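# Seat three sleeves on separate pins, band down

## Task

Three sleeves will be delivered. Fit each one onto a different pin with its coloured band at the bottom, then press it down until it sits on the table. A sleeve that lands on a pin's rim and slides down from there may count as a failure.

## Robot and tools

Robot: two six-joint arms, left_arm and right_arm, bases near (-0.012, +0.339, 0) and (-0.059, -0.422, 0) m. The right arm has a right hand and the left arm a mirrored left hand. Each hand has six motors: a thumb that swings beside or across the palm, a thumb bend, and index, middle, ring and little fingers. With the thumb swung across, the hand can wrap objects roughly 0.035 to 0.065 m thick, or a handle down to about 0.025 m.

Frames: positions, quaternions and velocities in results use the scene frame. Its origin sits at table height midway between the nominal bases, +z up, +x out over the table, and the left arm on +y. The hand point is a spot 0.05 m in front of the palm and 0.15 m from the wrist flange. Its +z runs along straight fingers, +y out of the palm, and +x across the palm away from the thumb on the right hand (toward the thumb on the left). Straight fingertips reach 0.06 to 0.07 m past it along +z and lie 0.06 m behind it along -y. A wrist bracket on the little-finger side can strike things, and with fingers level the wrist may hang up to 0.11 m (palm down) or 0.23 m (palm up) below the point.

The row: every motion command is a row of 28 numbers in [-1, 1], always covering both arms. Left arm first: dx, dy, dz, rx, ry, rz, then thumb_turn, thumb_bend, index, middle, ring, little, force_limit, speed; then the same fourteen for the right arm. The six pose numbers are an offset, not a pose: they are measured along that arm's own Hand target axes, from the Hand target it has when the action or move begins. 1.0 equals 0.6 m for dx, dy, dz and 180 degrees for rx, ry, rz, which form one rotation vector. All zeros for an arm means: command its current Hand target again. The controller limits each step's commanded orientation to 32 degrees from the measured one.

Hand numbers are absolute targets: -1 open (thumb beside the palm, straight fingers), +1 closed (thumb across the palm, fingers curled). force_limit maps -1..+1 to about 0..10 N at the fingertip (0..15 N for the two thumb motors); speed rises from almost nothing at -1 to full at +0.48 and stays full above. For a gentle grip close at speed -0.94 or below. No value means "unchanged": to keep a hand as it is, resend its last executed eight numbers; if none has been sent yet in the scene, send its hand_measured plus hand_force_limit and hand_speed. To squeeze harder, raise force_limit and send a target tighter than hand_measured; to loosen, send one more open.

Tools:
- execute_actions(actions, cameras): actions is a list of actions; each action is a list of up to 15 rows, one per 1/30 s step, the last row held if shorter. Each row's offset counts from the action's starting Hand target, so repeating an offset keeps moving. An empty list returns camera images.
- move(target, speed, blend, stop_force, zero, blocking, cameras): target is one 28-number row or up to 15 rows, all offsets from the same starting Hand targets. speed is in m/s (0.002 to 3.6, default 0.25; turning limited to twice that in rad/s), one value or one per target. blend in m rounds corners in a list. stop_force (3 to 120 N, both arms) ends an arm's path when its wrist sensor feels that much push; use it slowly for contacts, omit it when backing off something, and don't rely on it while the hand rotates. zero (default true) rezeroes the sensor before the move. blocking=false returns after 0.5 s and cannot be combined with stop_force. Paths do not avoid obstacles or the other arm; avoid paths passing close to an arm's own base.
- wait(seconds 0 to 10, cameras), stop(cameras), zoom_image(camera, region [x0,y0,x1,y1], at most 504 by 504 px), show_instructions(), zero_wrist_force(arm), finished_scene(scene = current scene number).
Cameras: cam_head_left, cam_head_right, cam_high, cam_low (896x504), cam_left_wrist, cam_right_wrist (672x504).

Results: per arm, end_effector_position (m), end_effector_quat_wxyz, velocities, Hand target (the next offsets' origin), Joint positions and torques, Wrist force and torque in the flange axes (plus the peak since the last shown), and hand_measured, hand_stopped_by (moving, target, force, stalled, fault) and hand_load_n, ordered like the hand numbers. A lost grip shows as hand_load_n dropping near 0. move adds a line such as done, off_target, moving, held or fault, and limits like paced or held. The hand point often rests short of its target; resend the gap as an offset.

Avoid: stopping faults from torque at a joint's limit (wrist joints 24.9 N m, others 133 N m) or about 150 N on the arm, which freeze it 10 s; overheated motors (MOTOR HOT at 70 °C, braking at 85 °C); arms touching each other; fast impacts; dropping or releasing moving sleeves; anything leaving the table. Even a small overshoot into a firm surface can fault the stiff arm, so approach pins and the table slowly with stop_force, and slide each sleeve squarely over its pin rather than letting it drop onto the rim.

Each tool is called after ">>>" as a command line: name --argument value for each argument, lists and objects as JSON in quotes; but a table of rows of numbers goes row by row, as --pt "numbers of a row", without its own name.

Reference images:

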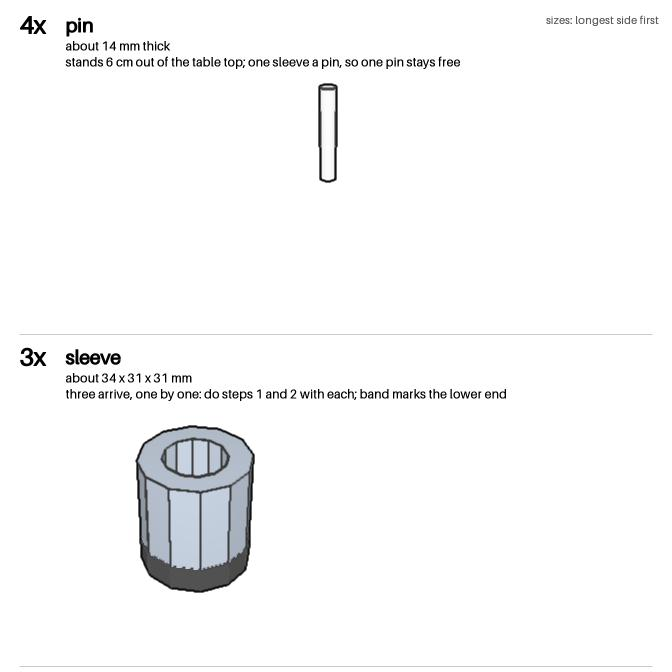

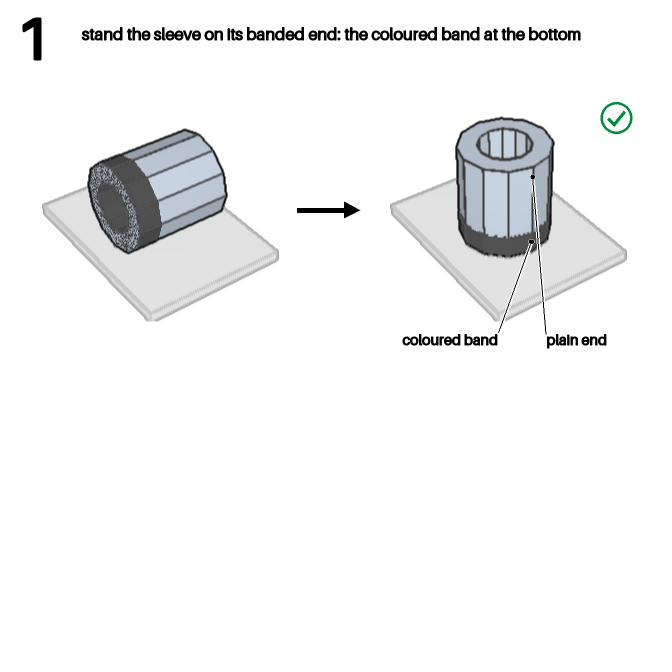

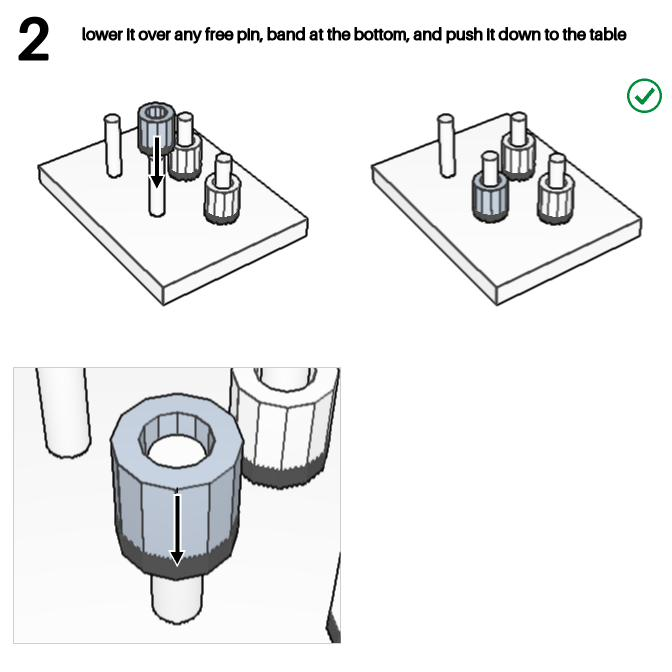

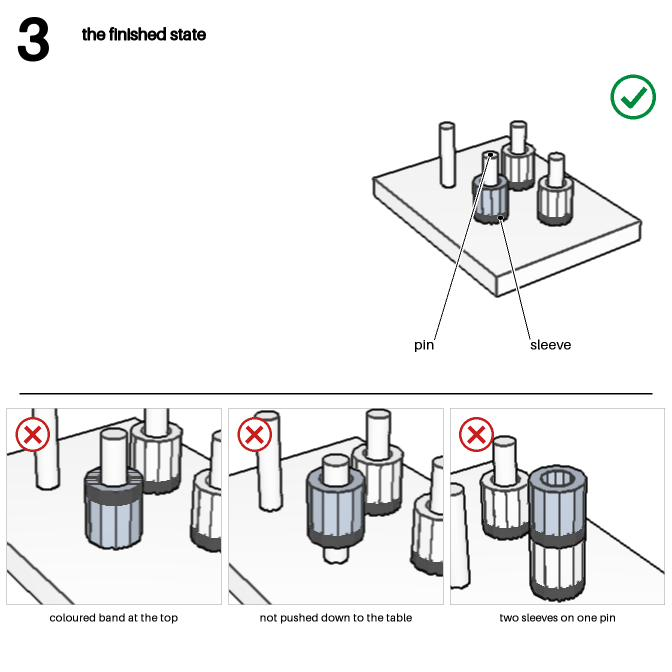

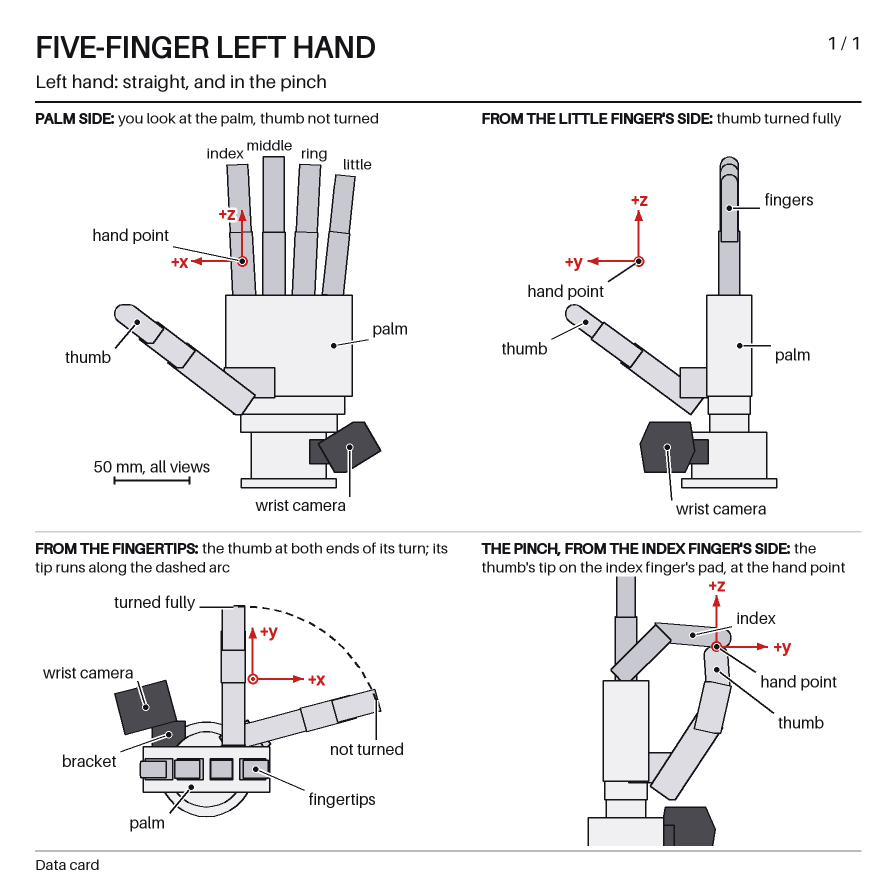

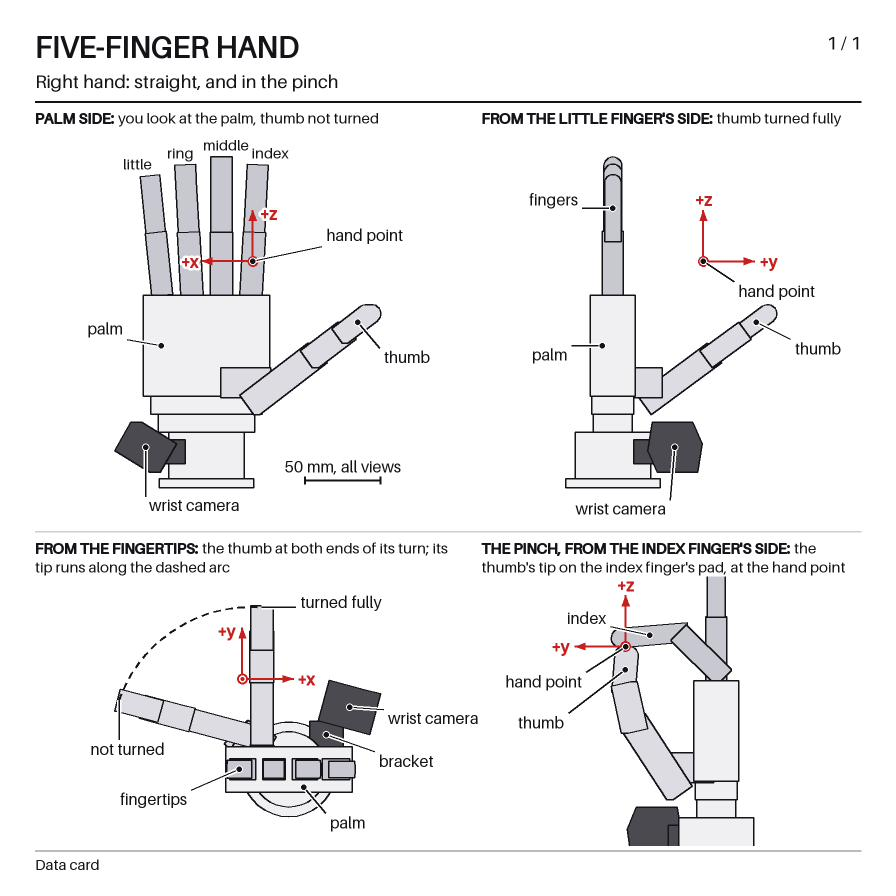

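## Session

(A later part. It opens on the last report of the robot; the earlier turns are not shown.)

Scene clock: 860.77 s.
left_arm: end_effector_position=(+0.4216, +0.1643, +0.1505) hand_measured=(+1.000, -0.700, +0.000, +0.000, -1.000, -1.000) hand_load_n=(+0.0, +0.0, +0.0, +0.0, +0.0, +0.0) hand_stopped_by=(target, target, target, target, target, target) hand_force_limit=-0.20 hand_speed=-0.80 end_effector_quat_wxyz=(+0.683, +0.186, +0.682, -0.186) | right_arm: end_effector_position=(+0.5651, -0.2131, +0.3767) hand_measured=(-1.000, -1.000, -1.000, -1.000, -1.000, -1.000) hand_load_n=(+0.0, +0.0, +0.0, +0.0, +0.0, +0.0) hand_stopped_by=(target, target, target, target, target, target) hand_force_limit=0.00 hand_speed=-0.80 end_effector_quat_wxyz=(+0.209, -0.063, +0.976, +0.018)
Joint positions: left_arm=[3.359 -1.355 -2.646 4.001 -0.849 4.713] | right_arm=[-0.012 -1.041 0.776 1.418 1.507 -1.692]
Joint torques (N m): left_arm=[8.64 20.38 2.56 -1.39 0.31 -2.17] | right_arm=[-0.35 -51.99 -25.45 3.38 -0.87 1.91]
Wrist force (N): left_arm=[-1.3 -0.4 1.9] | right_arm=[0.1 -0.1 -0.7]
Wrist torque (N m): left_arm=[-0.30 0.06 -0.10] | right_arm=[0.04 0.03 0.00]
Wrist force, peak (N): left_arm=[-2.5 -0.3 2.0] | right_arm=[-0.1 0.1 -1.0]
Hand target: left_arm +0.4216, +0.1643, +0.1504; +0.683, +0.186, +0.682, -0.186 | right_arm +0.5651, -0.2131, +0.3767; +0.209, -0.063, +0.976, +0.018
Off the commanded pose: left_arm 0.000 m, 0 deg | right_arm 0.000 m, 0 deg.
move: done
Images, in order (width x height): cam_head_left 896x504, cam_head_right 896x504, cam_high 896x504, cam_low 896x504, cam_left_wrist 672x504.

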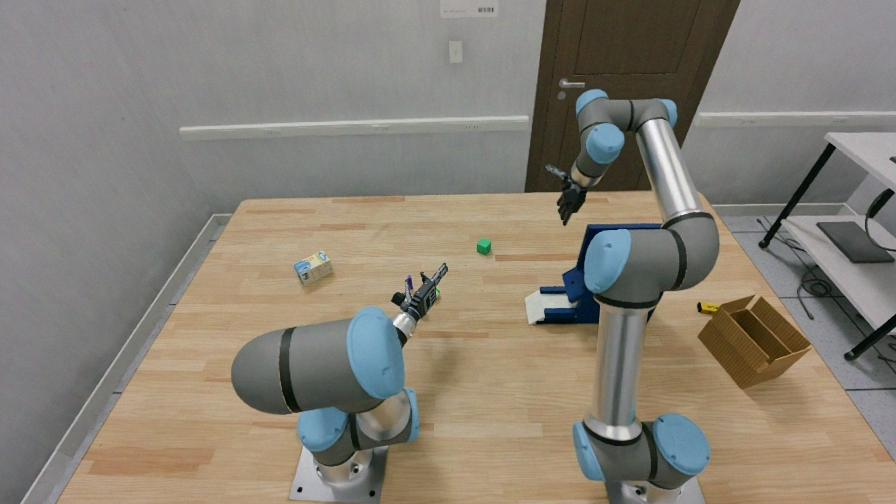

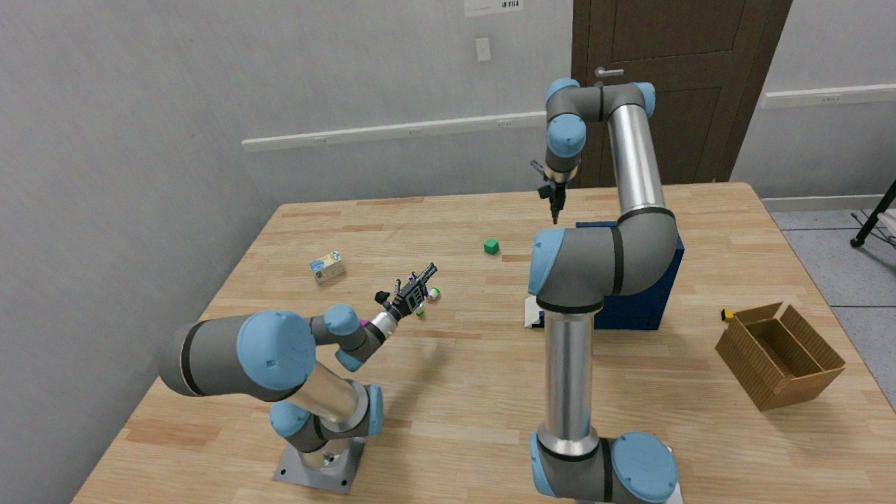

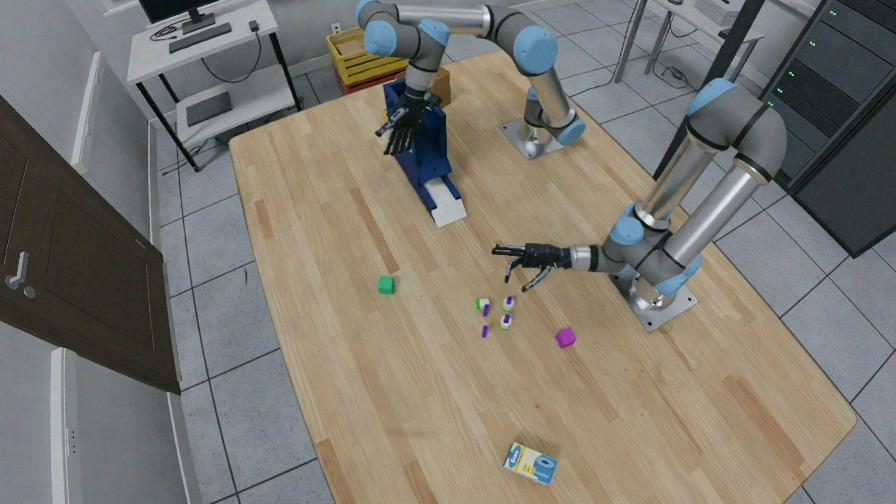

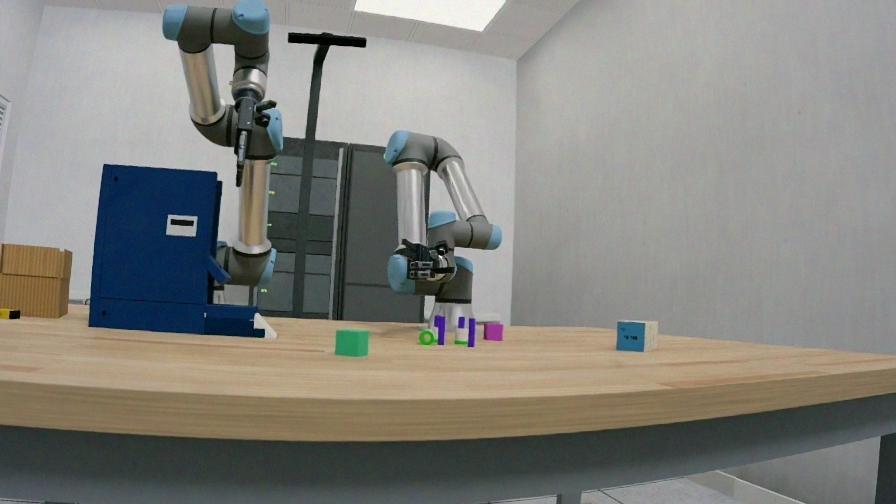

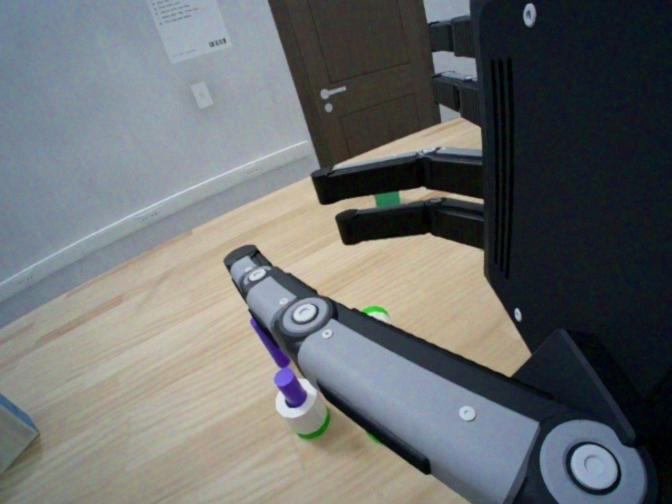

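>>> move --pt "-0.1167 0 0 0 0 0 -1 -1 -1 -1 1 1 -0.2 -0.3 0 0 0 0 0 0 -1 -1 -1 -1 -1 -1 0 -0.8" --pt "-0.1167 -0.031 -0.0203 -0.361 0.292 -0.452 -1 -1 -1 -1 1 1 -0.2 -0.3 0 0 0 0 0 0 -1 -1 -1 -1 -1 -1 0 -0.8" --speed 0.3 --blend 0.02 --cameras '["cam_high","cam_low","cam_head_right","cam_left_wrist","cam_head_left"]'

>>> zoom_image --camera "cam_high" --region '[445, 235, 545, 335]'

>>> zoom_image --camera "cam_low" --region '[390, 220, 510, 355]'

Scene clock: 931.80 s.
left_arm: end_effector_position=(+0.4017, +0.1545, +0.2204) hand_measured=(-1.000, -1.000, -1.000, -1.000, +1.000, +1.000) hand_load_n=(-0.5, +0.0, +0.0, +0.0, +0.0, +0.0) hand_stopped_by=(target, target, target, target, target, target) hand_force_limit=-0.20 hand_speed=-0.30 end_effector_quat_wxyz=(+0.075, -0.559, +0.818, -0.108) | right_arm: end_effector_position=(+0.5651, -0.2131, +0.3767) hand_measured=(-1.000, -1.000, -1.000, -1.000, -1.000, -1.000) hand_load_n=(+0.0, -0.5, +0.0, +0.0, +0.0, +0.0) hand_stopped_by=(target, target, target, target, target, target) hand_force_limit=0.00 hand_speed=-0.80 end_effector_quat_wxyz=(+0.209, -0.063, +0.976, +0.018)
Joint positions: left_arm=[3.121 -1.893 -1.411 1.984 -1.49 3.454] | right_arm=[-0.012 -1.041 0.776 1.418 1.507 -1.692]
Joint torques (N m): left_arm=[-7.37 42.01 7.03 -1.42 -1.03 -0.04] | right_arm=[-0.31 -51.54 -25.54 3.38 -0.63 1.81]
Wrist force (N): left_arm=[1.0 -0.9 1.5] | right_arm=[0.0 0.1 -0.7]
Wrist torque (N m): left_arm=[-0.12 -0.06 0.04] | right_arm=[0.07 0.05 0.00]
Wrist force, peak (N): left_arm=[-3.4 -0.3 1.9] | right_arm=[0.0 0.1 -1.2]
Hand target: left_arm +0.4016, +0.1544, +0.2204; +0.075, -0.559, +0.818, -0.108 | right_arm +0.5651, -0.2131, +0.3767; +0.209, -0.063, +0.976, +0.018
Off the commanded pose: left_arm 0.000 m, 0 deg | right_arm 0.000 m, 0 deg.
move: done
Images, in order (width x height): cam_head_left 896x504, cam_head_right 896x504, cam_high 896x504, cam_low 896x504, cam_left_wrist 672x504.

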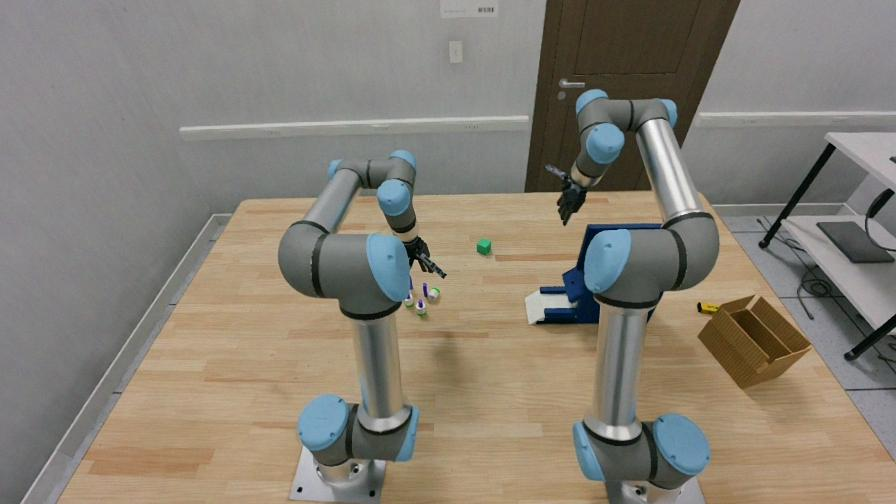

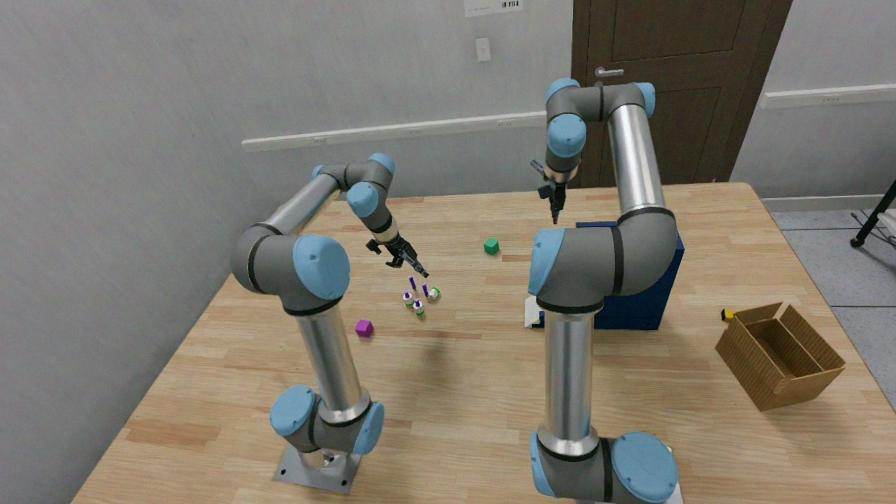

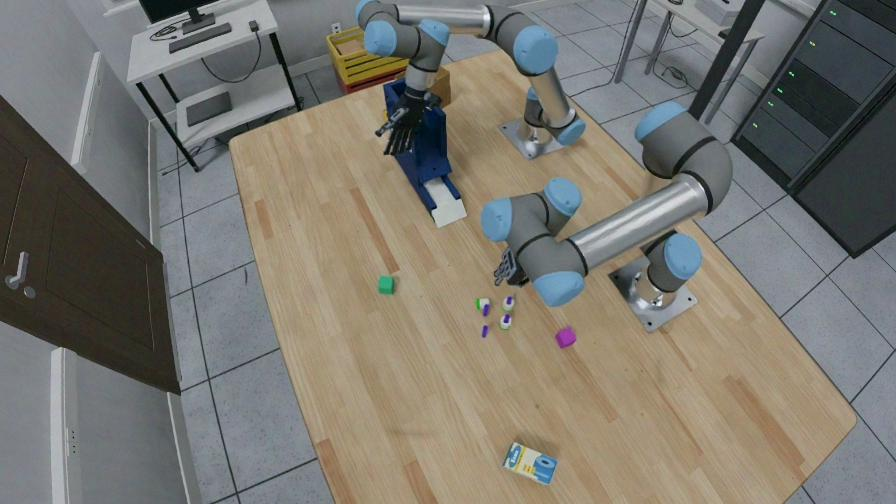

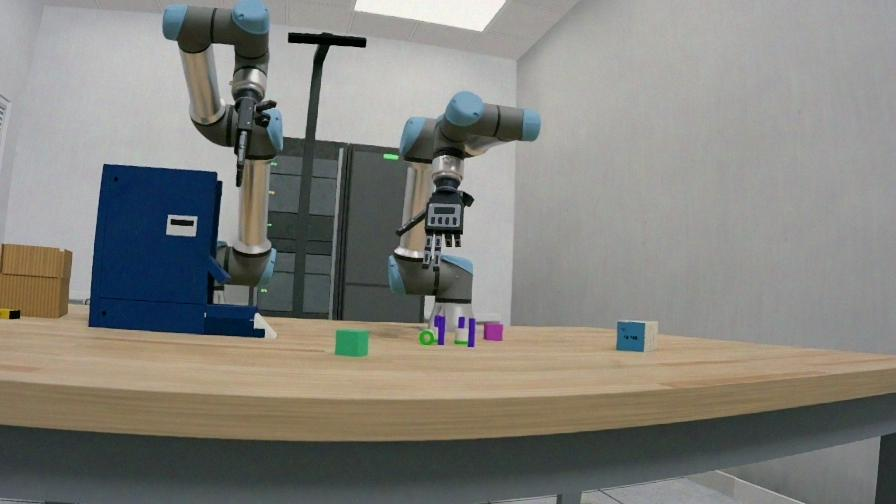

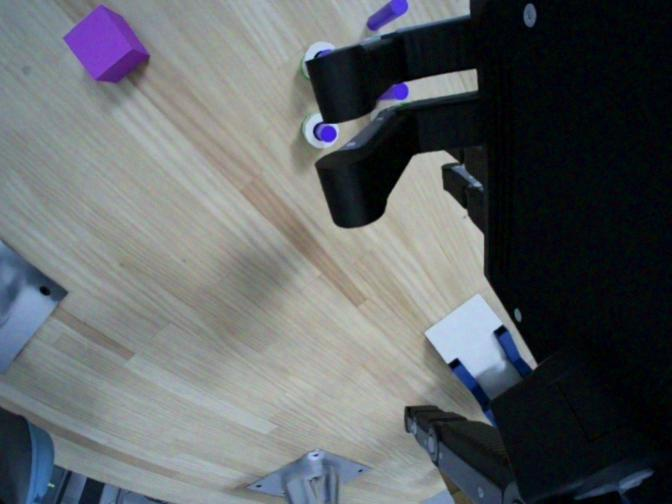

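Scaled by 5.040 from the camera's 896x504 image, which has a finer 1280x720 frame.

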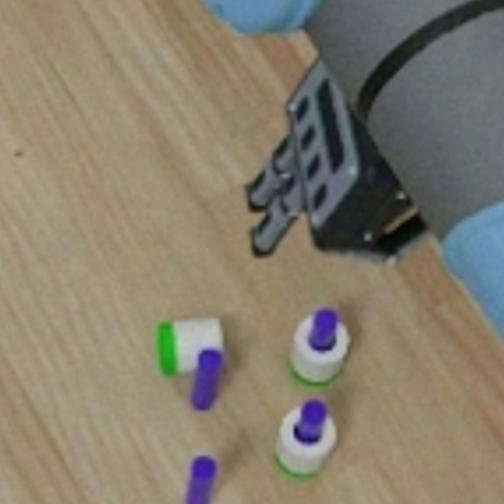

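Scaled by 3.733 from the camera's 896x504 image, which has a finer 1280x720 frame.

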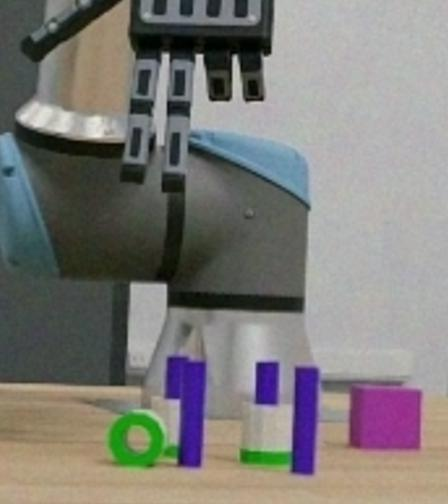

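>>> zoom_image --camera "cam_head_left" --region '[395, 270, 455, 330]'

>>> zoom_image --camera "cam_head_right" --region '[390, 260, 450, 320]'

>>> zoom_image --camera "cam_high" --region '[470, 285, 515, 330]'

Scaled by 8.400 from the camera's 896x504 image, which has a finer 1280x720 frame.

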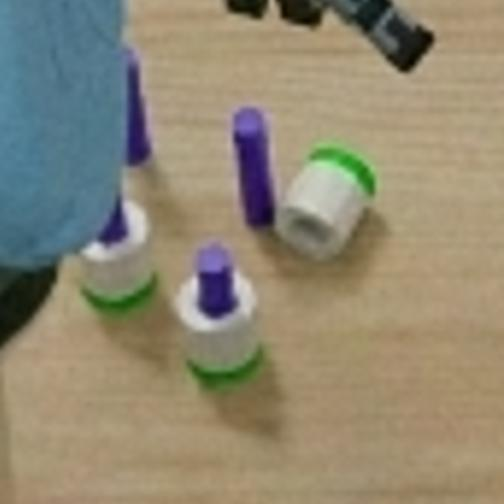

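Scaled by 8.400 from the camera's 896x504 image, which has a finer 1280x720 frame.

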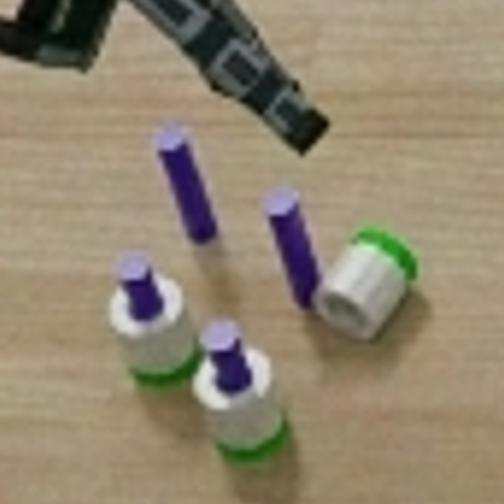

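Scaled by 11.200 from the camera's 896x504 image, which has a finer 1280x720 frame.

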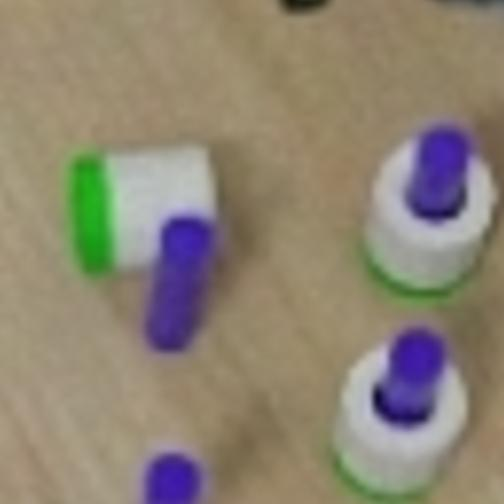

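>>> move --target '[0.005,0.0518,0.1932,0,0,0,-1,-1,-1,-1,1,1,-0.2,-0.3,0,0,0,0,0,0,-1,-1,-1,-1,-1,-1,0,-0.8]' --speed 0.15 --stop_force 8 --cameras '["cam_high","cam_low","cam_head_right","cam_head_left"]'

>>> zoom_image --camera "cam_high" --region '[465, 265, 525, 325]'

>>> zoom_image --camera "cam_low" --region '[410, 290, 480, 350]'

>>> zoom_image --camera "cam_head_right" --region '[390, 260, 450, 320]'

>>> zoom_image --camera "cam_head_left" --region '[395, 260, 455, 320]'

Scene clock: 944.33 s.
left_arm: end_effector_position=(+0.4007, +0.1518, +0.1004) hand_measured=(-1.000, -1.000, -1.000, -1.000, +1.000, +1.000) hand_load_n=(+0.0, +0.0, +0.0, +0.0, +0.0, +0.0) hand_stopped_by=(target, target, target, target, target, target) hand_force_limit=-0.20 hand_speed=-0.30 end_effector_quat_wxyz=(+0.075, -0.559, +0.818, -0.108) | right_arm: end_effector_position=(+0.5651, -0.2131, +0.3767) hand_measured=(-1.000, -1.000, -1.000, -1.000, -1.000, -1.000) hand_load_n=(+0.0, +0.0, +0.0, +0.0, +0.0, +0.0) hand_stopped_by=(target, target, target, target, target, target) hand_force_limit=0.00 hand_speed=-0.80 end_effector_quat_wxyz=(+0.209, -0.063, +0.976, +0.018)
Joint positions: left_arm=[3.114 -1.978 -1.613 2.271 -1.491 3.448] | right_arm=[-0.012 -1.041 0.776 1.418 1.507 -1.692]
Joint torques (N m): left_arm=[4.55 48.4 30.28 0.56 0.82 1.44] | right_arm=[-0.38 -51.63 -25.82 3.39 -0.6 1.86]
Wrist force (N): left_arm=[1.0 -0.8 1.4] | right_arm=[0.0 -0.1 -0.7]
Wrist torque (N m): left_arm=[-0.10 -0.05 0.17] | right_arm=[0.03 0.03 0.00]
Wrist force, peak (N): left_arm=[1.0 -0.3 2.6] | right_arm=[-0.1 -0.1 -1.1]
Hand target: left_arm +0.4007, +0.1518, +0.1004; +0.075, -0.559, +0.818, -0.108 | right_arm +0.5651, -0.2131, +0.3767; +0.209, -0.063, +0.976, +0.018
Off the commanded pose: left_arm 0.000 m, 0 deg | right_arm 0.000 m, 0 deg.
move: done
Images, in order (width x height): cam_head_left 896x504, cam_head_right 896x504, cam_high 896x504, cam_low 896x504.

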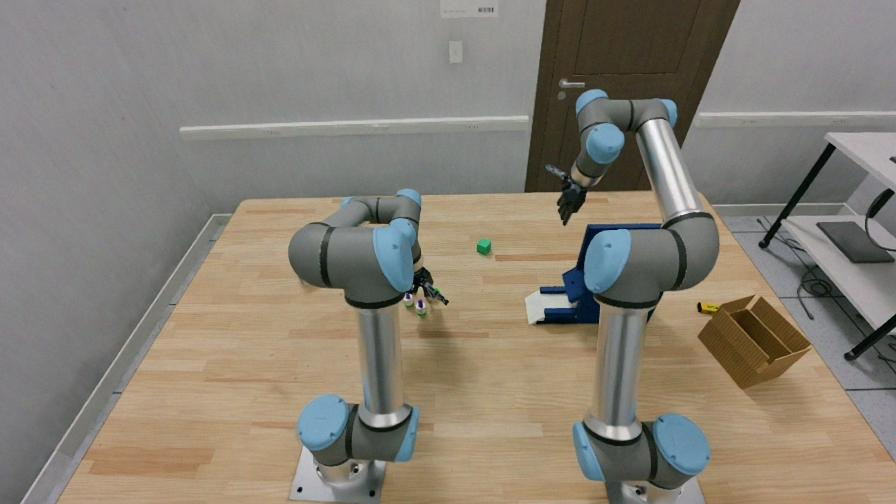

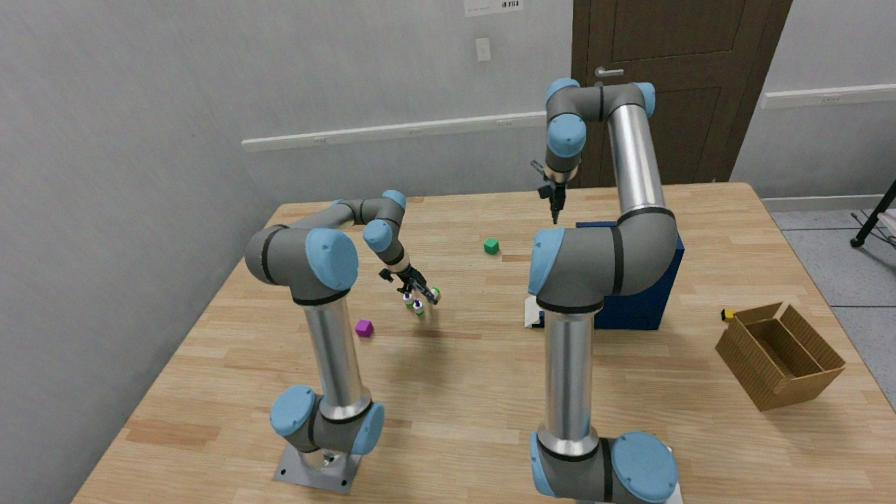

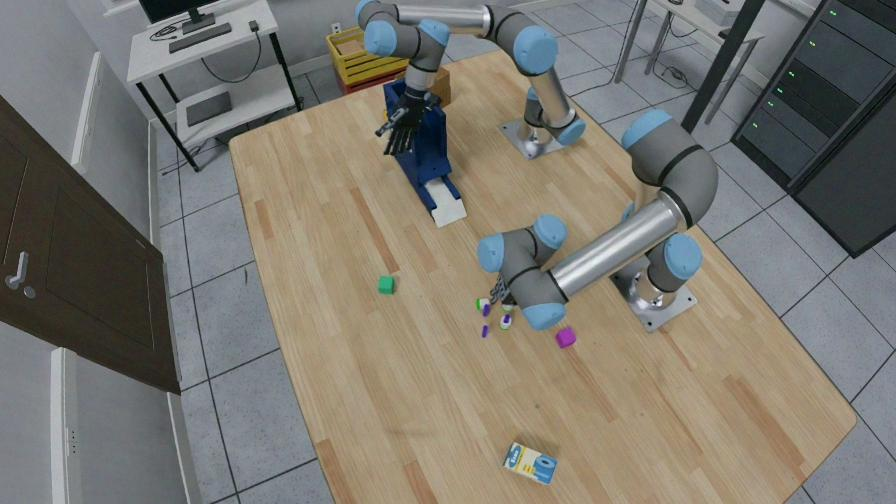

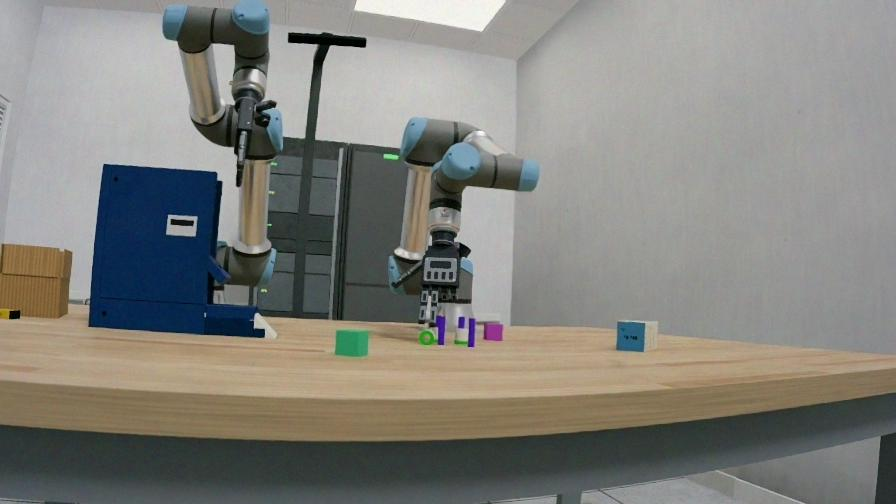

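Scaled by 8.400 from the camera's 896x504 image, which has a finer 1280x720 frame.

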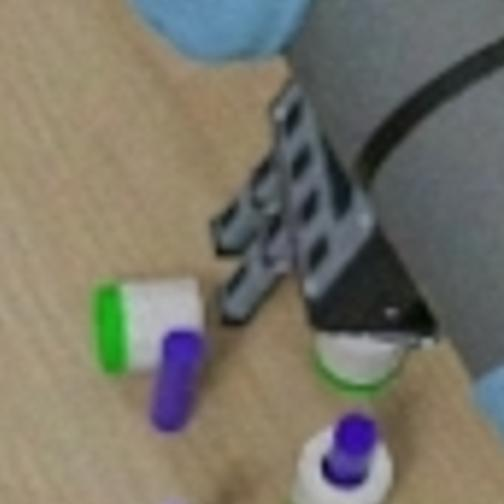

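Scaled by 7.200 from the camera's 896x504 image, which has a finer 1280x720 frame.

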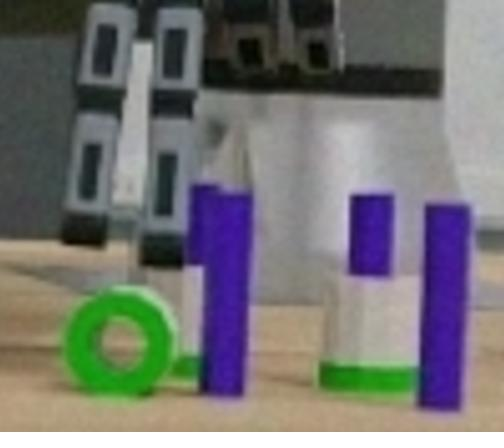

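Scaled by 8.400 from the camera's 896x504 image, which has a finer 1280x720 frame.

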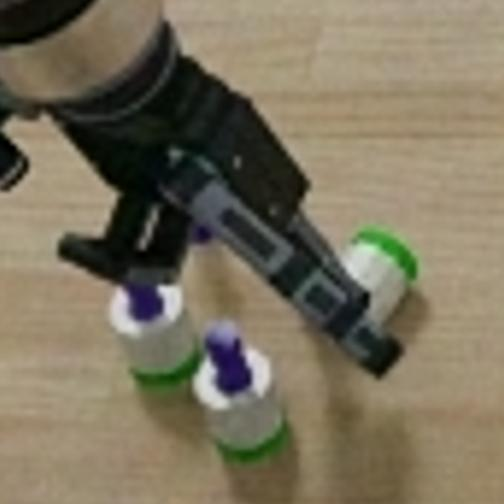

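Scaled by 8.400 from the camera's 896x504 image, which has a finer 1280x720 frame.

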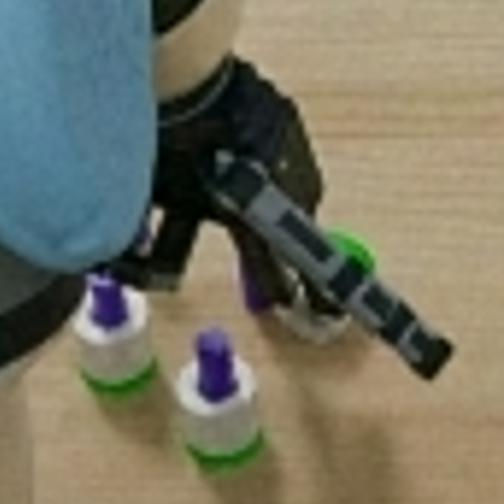

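>>> move --pt "0 0.0097 -0.0025 0 0 0 -1 -1 -1 -1 1 1 -0.2 -0.3 0 0 0 0 0 0 -1 -1 -1 -1 -1 -1 0 -0.8" --pt "0 0.0227 0.0458 0 0 0 -1 -1 -1 -1 1 1 -0.2 -0.3 0 0 0 0 0 0 -1 -1 -1 -1 -1 -1 0 -0.8" --speed 0.05 --stop_force 4 --cameras '["cam_high","cam_low","cam_head_right","cam_head_left"]'

>>> zoom_image --camera "cam_high" --region '[465, 265, 525, 325]'

>>> zoom_image --camera "cam_low" --region '[410, 290, 480, 350]'

>>> zoom_image --camera "cam_head_right" --region '[390, 260, 450, 320]'

Scene clock: 954.43 s.
left_arm: end_effector_position=(+0.3952, +0.1540, +0.0703) hand_measured=(-1.000, -1.000, -1.000, -1.000, +1.000, +1.000) hand_load_n=(+0.0, +0.0, +0.0, +0.0, +0.0, +0.0) hand_stopped_by=(target, target, target, target, target, target) hand_force_limit=-0.20 hand_speed=-0.30 end_effector_quat_wxyz=(+0.075, -0.559, +0.818, -0.108) | right_arm: end_effector_position=(+0.5651, -0.2131, +0.3767) hand_measured=(-1.000, -1.000, -1.000, -1.000, -1.000, -1.000) hand_load_n=(+0.0, +0.0, +0.0, +0.0, +0.0, +0.0) hand_stopped_by=(target, target, target, target, target, target) hand_force_limit=0.00 hand_speed=-0.80 end_effector_quat_wxyz=(+0.209, -0.063, +0.976, +0.018)
Joint positions: left_arm=[3.119 -1.998 -1.669 2.348 -1.49 3.452] | right_arm=[-0.012 -1.041 0.776 1.418 1.507 -1.692]
Joint torques (N m): left_arm=[-9.96 48.03 30.34 -4.87 -1.12 -1.79] | right_arm=[-0.54 -51.67 -25.58 3.28 -0.59 1.94]
Wrist force (N): left_arm=[0.9 -0.9 1.2] | right_arm=[0.1 0.1 -0.7]
Wrist torque (N m): left_arm=[-0.10 -0.05 0.06] | right_arm=[0.06 0.02 0.01]
Wrist force, peak (N): left_arm=[0.9 -1.6 1.2] | right_arm=[0.0 -0.3 -1.1]
Hand target: left_arm +0.3952, +0.1540, +0.0703; +0.075, -0.559, +0.818, -0.108 | right_arm +0.5651, -0.2131, +0.3767; +0.209, -0.063, +0.976, +0.018
Off the commanded pose: left_arm 0.000 m, 0 deg | right_arm 0.000 m, 0 deg.
move: done
Images, in order (width x height): cam_head_left 896x504, cam_head_right 896x504, cam_high 896x504, cam_low 896x504.

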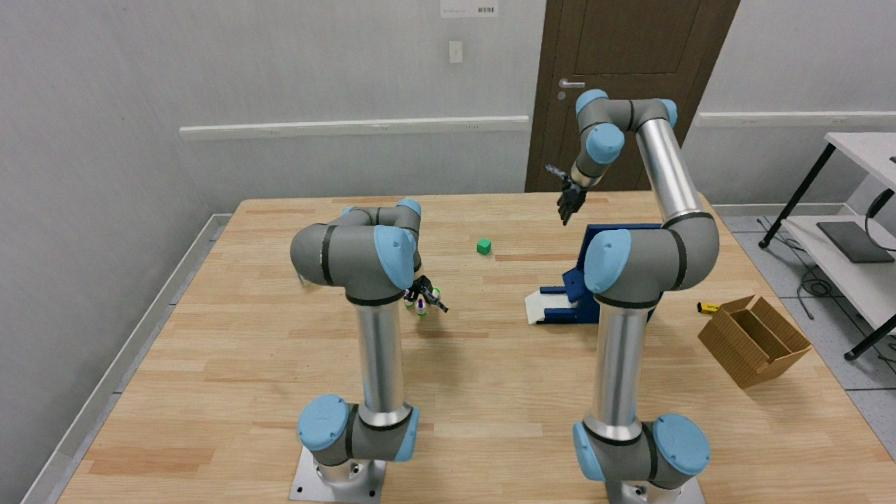

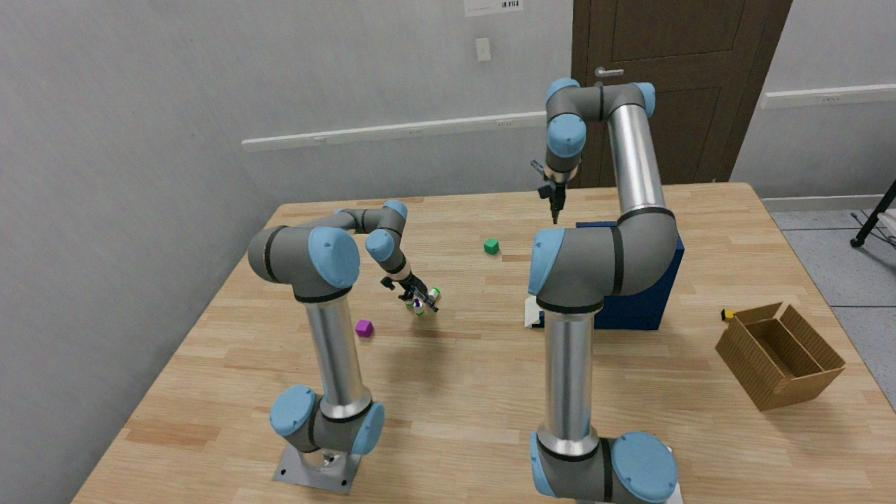

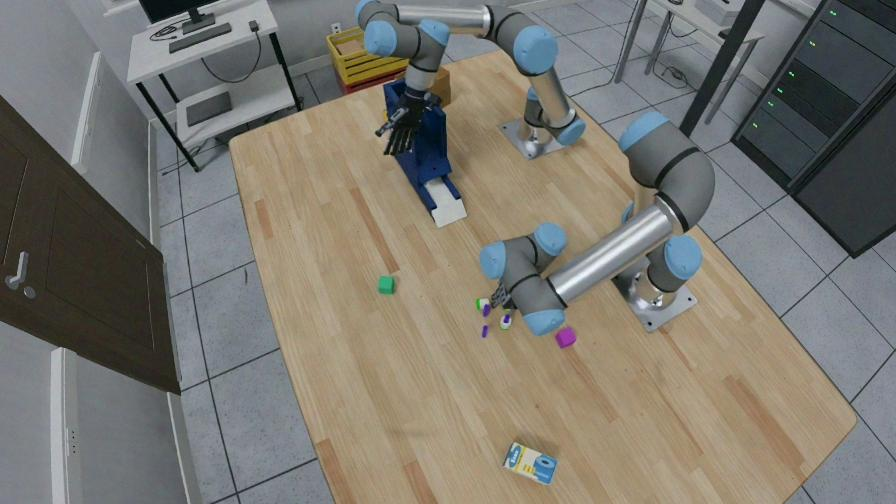

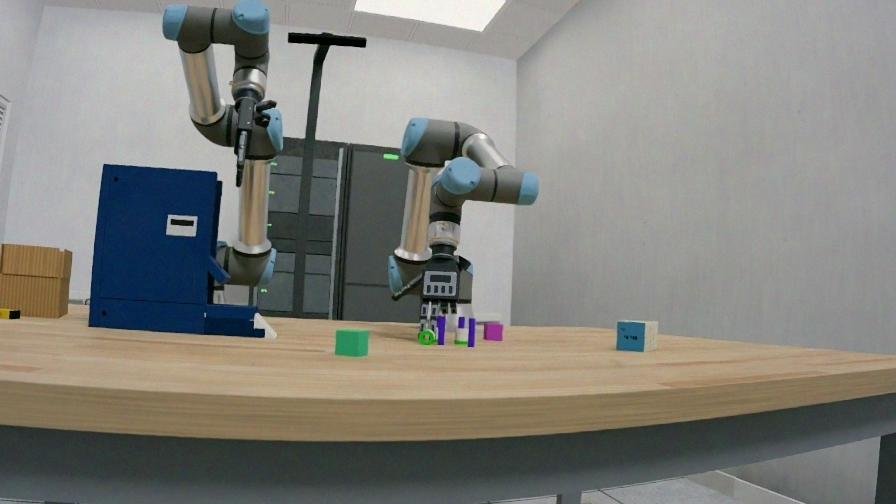

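Scaled by 8.400 from the camera's 896x504 image, which has a finer 1280x720 frame.

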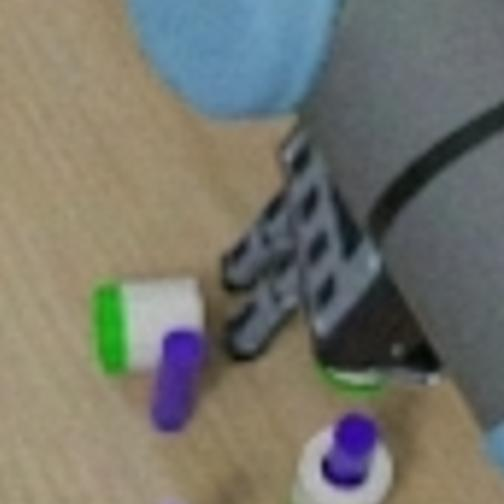

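Scaled by 7.200 from the camera's 896x504 image, which has a finer 1280x720 frame.

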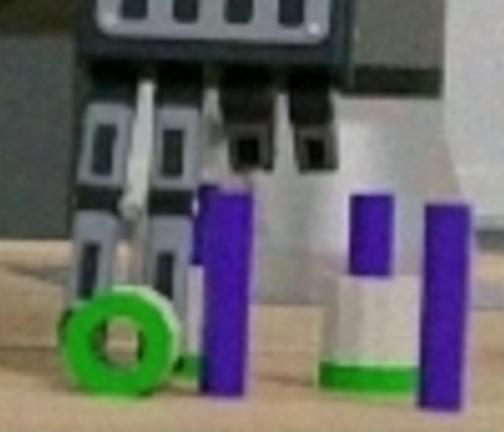

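Scaled by 8.400 from the camera's 896x504 image, which has a finer 1280x720 frame.

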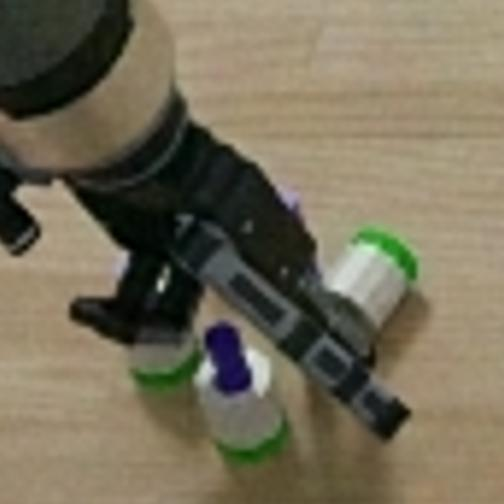

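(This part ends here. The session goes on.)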